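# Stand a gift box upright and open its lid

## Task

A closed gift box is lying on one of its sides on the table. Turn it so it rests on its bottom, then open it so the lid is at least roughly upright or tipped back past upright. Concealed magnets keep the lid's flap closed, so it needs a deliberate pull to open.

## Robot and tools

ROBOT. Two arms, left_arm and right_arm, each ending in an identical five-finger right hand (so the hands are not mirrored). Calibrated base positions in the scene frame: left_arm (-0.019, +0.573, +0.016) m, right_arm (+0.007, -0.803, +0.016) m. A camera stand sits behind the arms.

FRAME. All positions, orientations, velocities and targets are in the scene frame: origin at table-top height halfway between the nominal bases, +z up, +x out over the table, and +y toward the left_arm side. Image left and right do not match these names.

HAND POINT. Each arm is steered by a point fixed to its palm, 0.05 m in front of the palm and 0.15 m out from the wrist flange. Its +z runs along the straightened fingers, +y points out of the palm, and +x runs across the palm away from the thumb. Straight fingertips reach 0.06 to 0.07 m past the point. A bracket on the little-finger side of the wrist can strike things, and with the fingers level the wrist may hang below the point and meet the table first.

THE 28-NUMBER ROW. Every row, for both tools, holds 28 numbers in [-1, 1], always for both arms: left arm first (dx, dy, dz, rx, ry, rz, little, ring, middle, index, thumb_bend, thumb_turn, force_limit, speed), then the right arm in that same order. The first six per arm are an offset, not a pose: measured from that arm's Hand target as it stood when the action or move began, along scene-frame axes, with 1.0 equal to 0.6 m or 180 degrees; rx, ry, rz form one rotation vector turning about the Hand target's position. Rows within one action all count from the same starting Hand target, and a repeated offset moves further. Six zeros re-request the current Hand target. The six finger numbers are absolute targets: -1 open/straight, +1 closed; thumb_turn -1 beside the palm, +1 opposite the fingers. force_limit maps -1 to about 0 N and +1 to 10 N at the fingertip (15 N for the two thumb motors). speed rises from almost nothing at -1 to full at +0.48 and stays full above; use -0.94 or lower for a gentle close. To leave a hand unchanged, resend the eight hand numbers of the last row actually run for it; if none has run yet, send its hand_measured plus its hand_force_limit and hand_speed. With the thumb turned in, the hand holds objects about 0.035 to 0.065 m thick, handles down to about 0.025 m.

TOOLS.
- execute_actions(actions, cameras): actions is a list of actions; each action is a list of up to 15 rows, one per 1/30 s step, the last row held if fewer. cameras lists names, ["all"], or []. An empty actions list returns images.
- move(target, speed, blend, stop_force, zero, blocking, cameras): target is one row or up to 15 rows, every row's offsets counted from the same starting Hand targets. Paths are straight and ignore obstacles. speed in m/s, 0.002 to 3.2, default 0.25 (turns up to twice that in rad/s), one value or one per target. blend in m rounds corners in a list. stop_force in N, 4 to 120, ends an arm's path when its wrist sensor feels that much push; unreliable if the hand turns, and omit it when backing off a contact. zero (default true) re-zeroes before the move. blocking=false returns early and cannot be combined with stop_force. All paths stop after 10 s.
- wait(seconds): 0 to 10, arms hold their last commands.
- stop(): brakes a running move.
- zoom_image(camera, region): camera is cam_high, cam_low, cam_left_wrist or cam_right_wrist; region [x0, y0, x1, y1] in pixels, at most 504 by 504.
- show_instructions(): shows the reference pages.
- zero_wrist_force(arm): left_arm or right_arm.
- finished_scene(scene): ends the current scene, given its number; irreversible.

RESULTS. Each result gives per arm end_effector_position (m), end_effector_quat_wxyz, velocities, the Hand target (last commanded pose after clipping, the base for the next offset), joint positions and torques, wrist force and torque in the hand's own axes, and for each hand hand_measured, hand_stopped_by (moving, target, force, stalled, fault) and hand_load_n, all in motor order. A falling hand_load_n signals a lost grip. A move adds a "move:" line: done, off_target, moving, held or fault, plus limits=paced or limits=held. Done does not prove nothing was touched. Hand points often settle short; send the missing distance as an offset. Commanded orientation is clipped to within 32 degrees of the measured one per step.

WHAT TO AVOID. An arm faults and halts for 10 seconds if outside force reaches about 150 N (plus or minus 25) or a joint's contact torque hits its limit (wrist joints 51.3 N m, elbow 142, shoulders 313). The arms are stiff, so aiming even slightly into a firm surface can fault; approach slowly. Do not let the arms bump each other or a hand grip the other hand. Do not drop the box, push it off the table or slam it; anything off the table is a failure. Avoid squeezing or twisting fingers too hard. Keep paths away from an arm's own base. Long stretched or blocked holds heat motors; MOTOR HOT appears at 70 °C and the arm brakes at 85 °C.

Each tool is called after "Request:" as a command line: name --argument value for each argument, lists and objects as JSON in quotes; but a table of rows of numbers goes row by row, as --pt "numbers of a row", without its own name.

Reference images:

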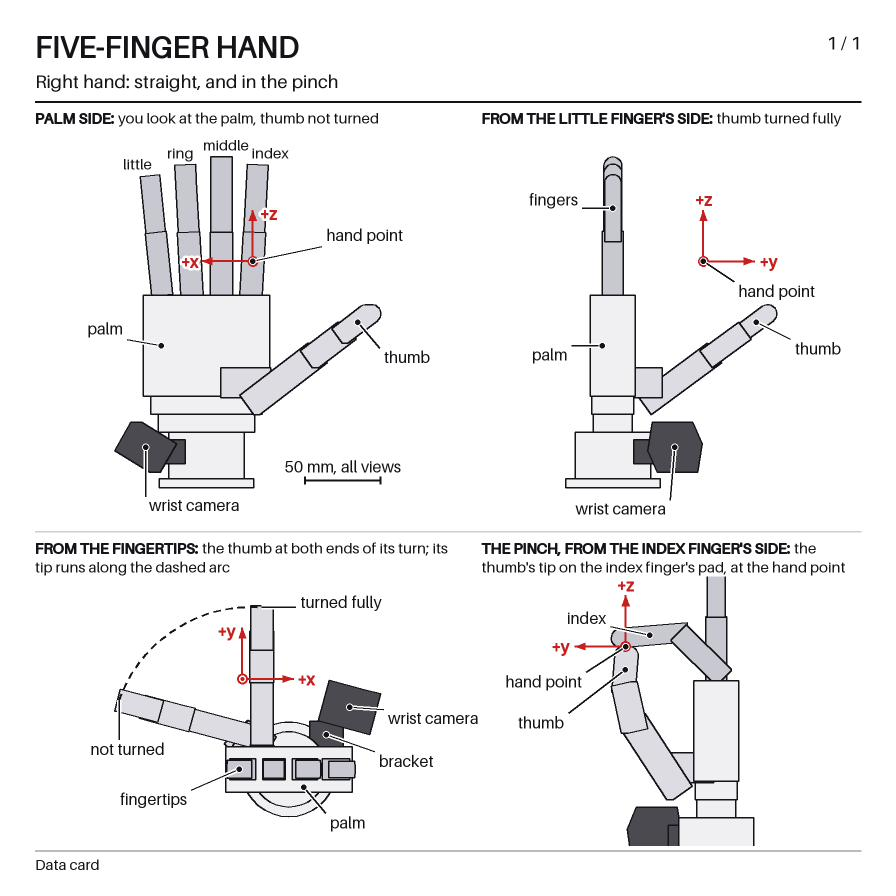

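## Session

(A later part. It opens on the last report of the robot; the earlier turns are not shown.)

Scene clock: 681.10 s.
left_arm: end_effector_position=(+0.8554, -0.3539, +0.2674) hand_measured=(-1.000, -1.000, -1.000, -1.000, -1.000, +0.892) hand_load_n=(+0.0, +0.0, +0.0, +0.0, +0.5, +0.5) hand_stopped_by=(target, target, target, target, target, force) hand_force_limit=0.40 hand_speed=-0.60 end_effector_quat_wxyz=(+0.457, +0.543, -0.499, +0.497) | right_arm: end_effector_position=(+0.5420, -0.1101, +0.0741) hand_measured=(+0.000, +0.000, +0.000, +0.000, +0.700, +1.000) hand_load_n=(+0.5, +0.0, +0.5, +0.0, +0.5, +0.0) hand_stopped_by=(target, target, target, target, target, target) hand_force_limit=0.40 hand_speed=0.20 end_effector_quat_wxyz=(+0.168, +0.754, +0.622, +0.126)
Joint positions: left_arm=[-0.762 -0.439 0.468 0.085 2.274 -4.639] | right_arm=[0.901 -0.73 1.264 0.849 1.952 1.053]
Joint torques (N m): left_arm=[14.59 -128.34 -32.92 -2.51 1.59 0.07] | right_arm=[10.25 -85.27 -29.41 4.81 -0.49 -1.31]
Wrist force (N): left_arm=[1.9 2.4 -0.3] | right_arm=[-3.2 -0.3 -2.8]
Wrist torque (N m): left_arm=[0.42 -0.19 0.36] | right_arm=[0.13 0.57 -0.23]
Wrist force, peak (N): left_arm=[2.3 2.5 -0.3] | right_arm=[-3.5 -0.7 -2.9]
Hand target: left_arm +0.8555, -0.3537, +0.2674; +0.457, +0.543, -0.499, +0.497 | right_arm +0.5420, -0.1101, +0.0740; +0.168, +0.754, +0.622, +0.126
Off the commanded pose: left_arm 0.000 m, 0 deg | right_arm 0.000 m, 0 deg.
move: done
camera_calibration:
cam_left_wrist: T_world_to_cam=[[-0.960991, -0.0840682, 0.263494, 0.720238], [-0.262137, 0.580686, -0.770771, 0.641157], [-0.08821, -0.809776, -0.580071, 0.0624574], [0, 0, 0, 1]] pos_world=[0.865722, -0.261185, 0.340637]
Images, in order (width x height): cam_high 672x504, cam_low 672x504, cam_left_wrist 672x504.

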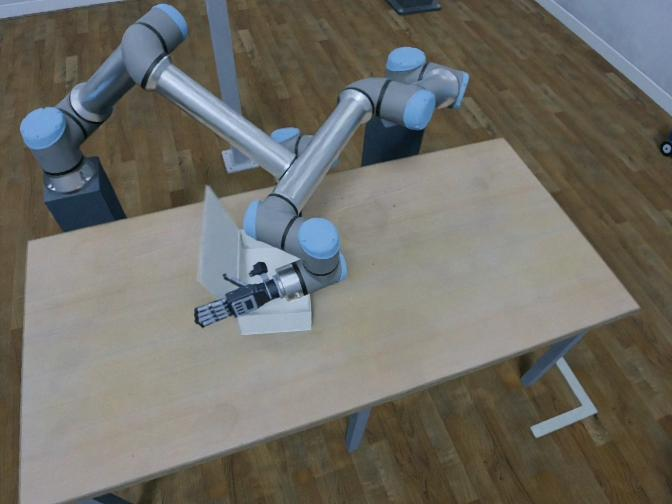

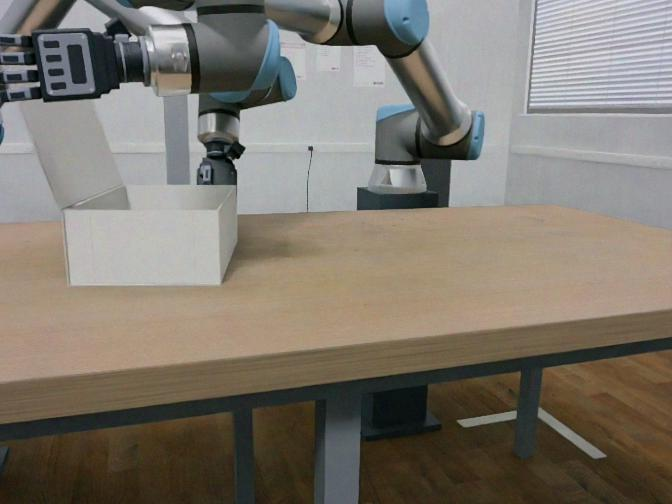

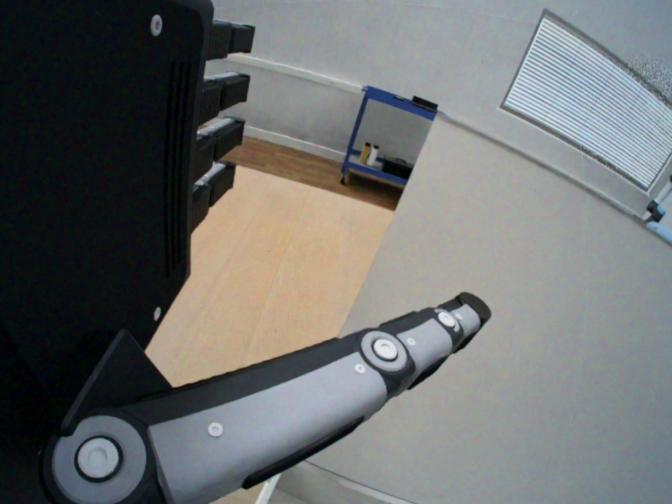

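Request:
move --pt "0.02 0.1 0 0 0 0 -1 -1 -1 -1 -1 0.95 0.4 -0.6 -0.1 0.02 0 0 0 0 0 0 0 0 0.7 1 0.4 0.2" --pt "0.1 0.5 0.1 0 0 0 -1 -1 -1 -1 -1 0.95 0.4 -0.6 -0.2 0.02 0.15 0 0 0 0 0 0 0 0.7 1 0.4 0.2" --speed '[0.1,0.25]' --blend 0.02 --cameras '["cam_high","cam_low"]'

Scene clock: 687.60 s.
left_arm: end_effector_position=(+0.9154, -0.0537, +0.3274) hand_measured=(-1.000, -1.000, -1.000, -1.000, -1.000, +0.892) hand_load_n=(+0.0, +0.0, +0.0, +0.0, +0.0, +0.5) hand_stopped_by=(target, target, target, target, target, force) hand_force_limit=0.40 hand_speed=-0.60 end_effector_quat_wxyz=(+0.457, +0.543, -0.499, +0.497) | right_arm: end_effector_position=(+0.4220, -0.0981, +0.1642) hand_measured=(+0.000, +0.000, +0.000, +0.000, +0.700, +1.000) hand_load_n=(+0.0, +0.0, +0.5, +0.0, +0.5, +0.0) hand_stopped_by=(target, target, target, target, target, target) hand_force_limit=0.40 hand_speed=0.20 end_effector_quat_wxyz=(+0.168, +0.754, +0.622, +0.126)
Joint positions: left_arm=[-0.504 -0.684 0.832 0.005 2.53 -4.588] | right_arm=[1.031 -0.851 1.321 0.965 1.973 1.192]
Joint torques (N m): left_arm=[3.06 -99.36 -56.21 -2.4 0.28 -2.21] | right_arm=[-5.19 -67.95 -33.23 1.52 0.34 -2.85]
Wrist force (N): left_arm=[1.8 2.1 -0.4] | right_arm=[-3.2 0.0 -2.8]
Wrist torque (N m): left_arm=[0.34 -0.18 0.17] | right_arm=[0.13 0.52 -0.07]
Wrist force, peak (N): left_arm=[2.5 1.4 -2.7] | right_arm=[-3.5 -0.4 -4.0]
Hand target: left_arm +0.9155, -0.0537, +0.3274; +0.457, +0.543, -0.499, +0.497 | right_arm +0.4220, -0.0981, +0.1640; +0.168, +0.754, +0.622, +0.126
Off the commanded pose: left_arm 0.000 m, 0 deg | right_arm 0.000 m, 0 deg.
move: done
Images, in order (width x height): cam_high 672x504, cam_low 672x504.

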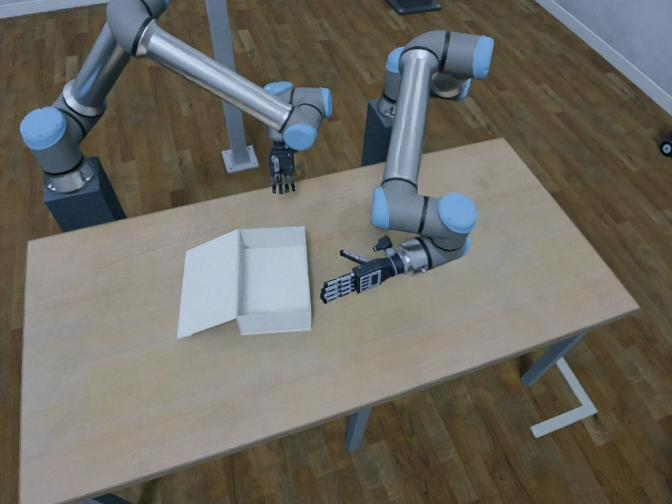

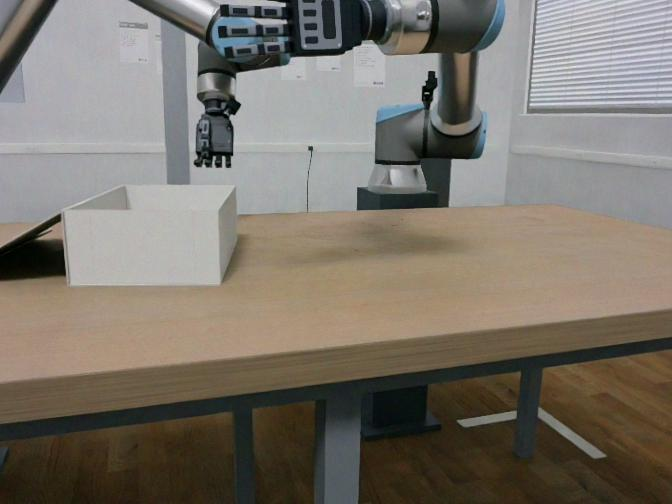

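Request:
finished_scene --scene 1

The scene is finished: the task was done.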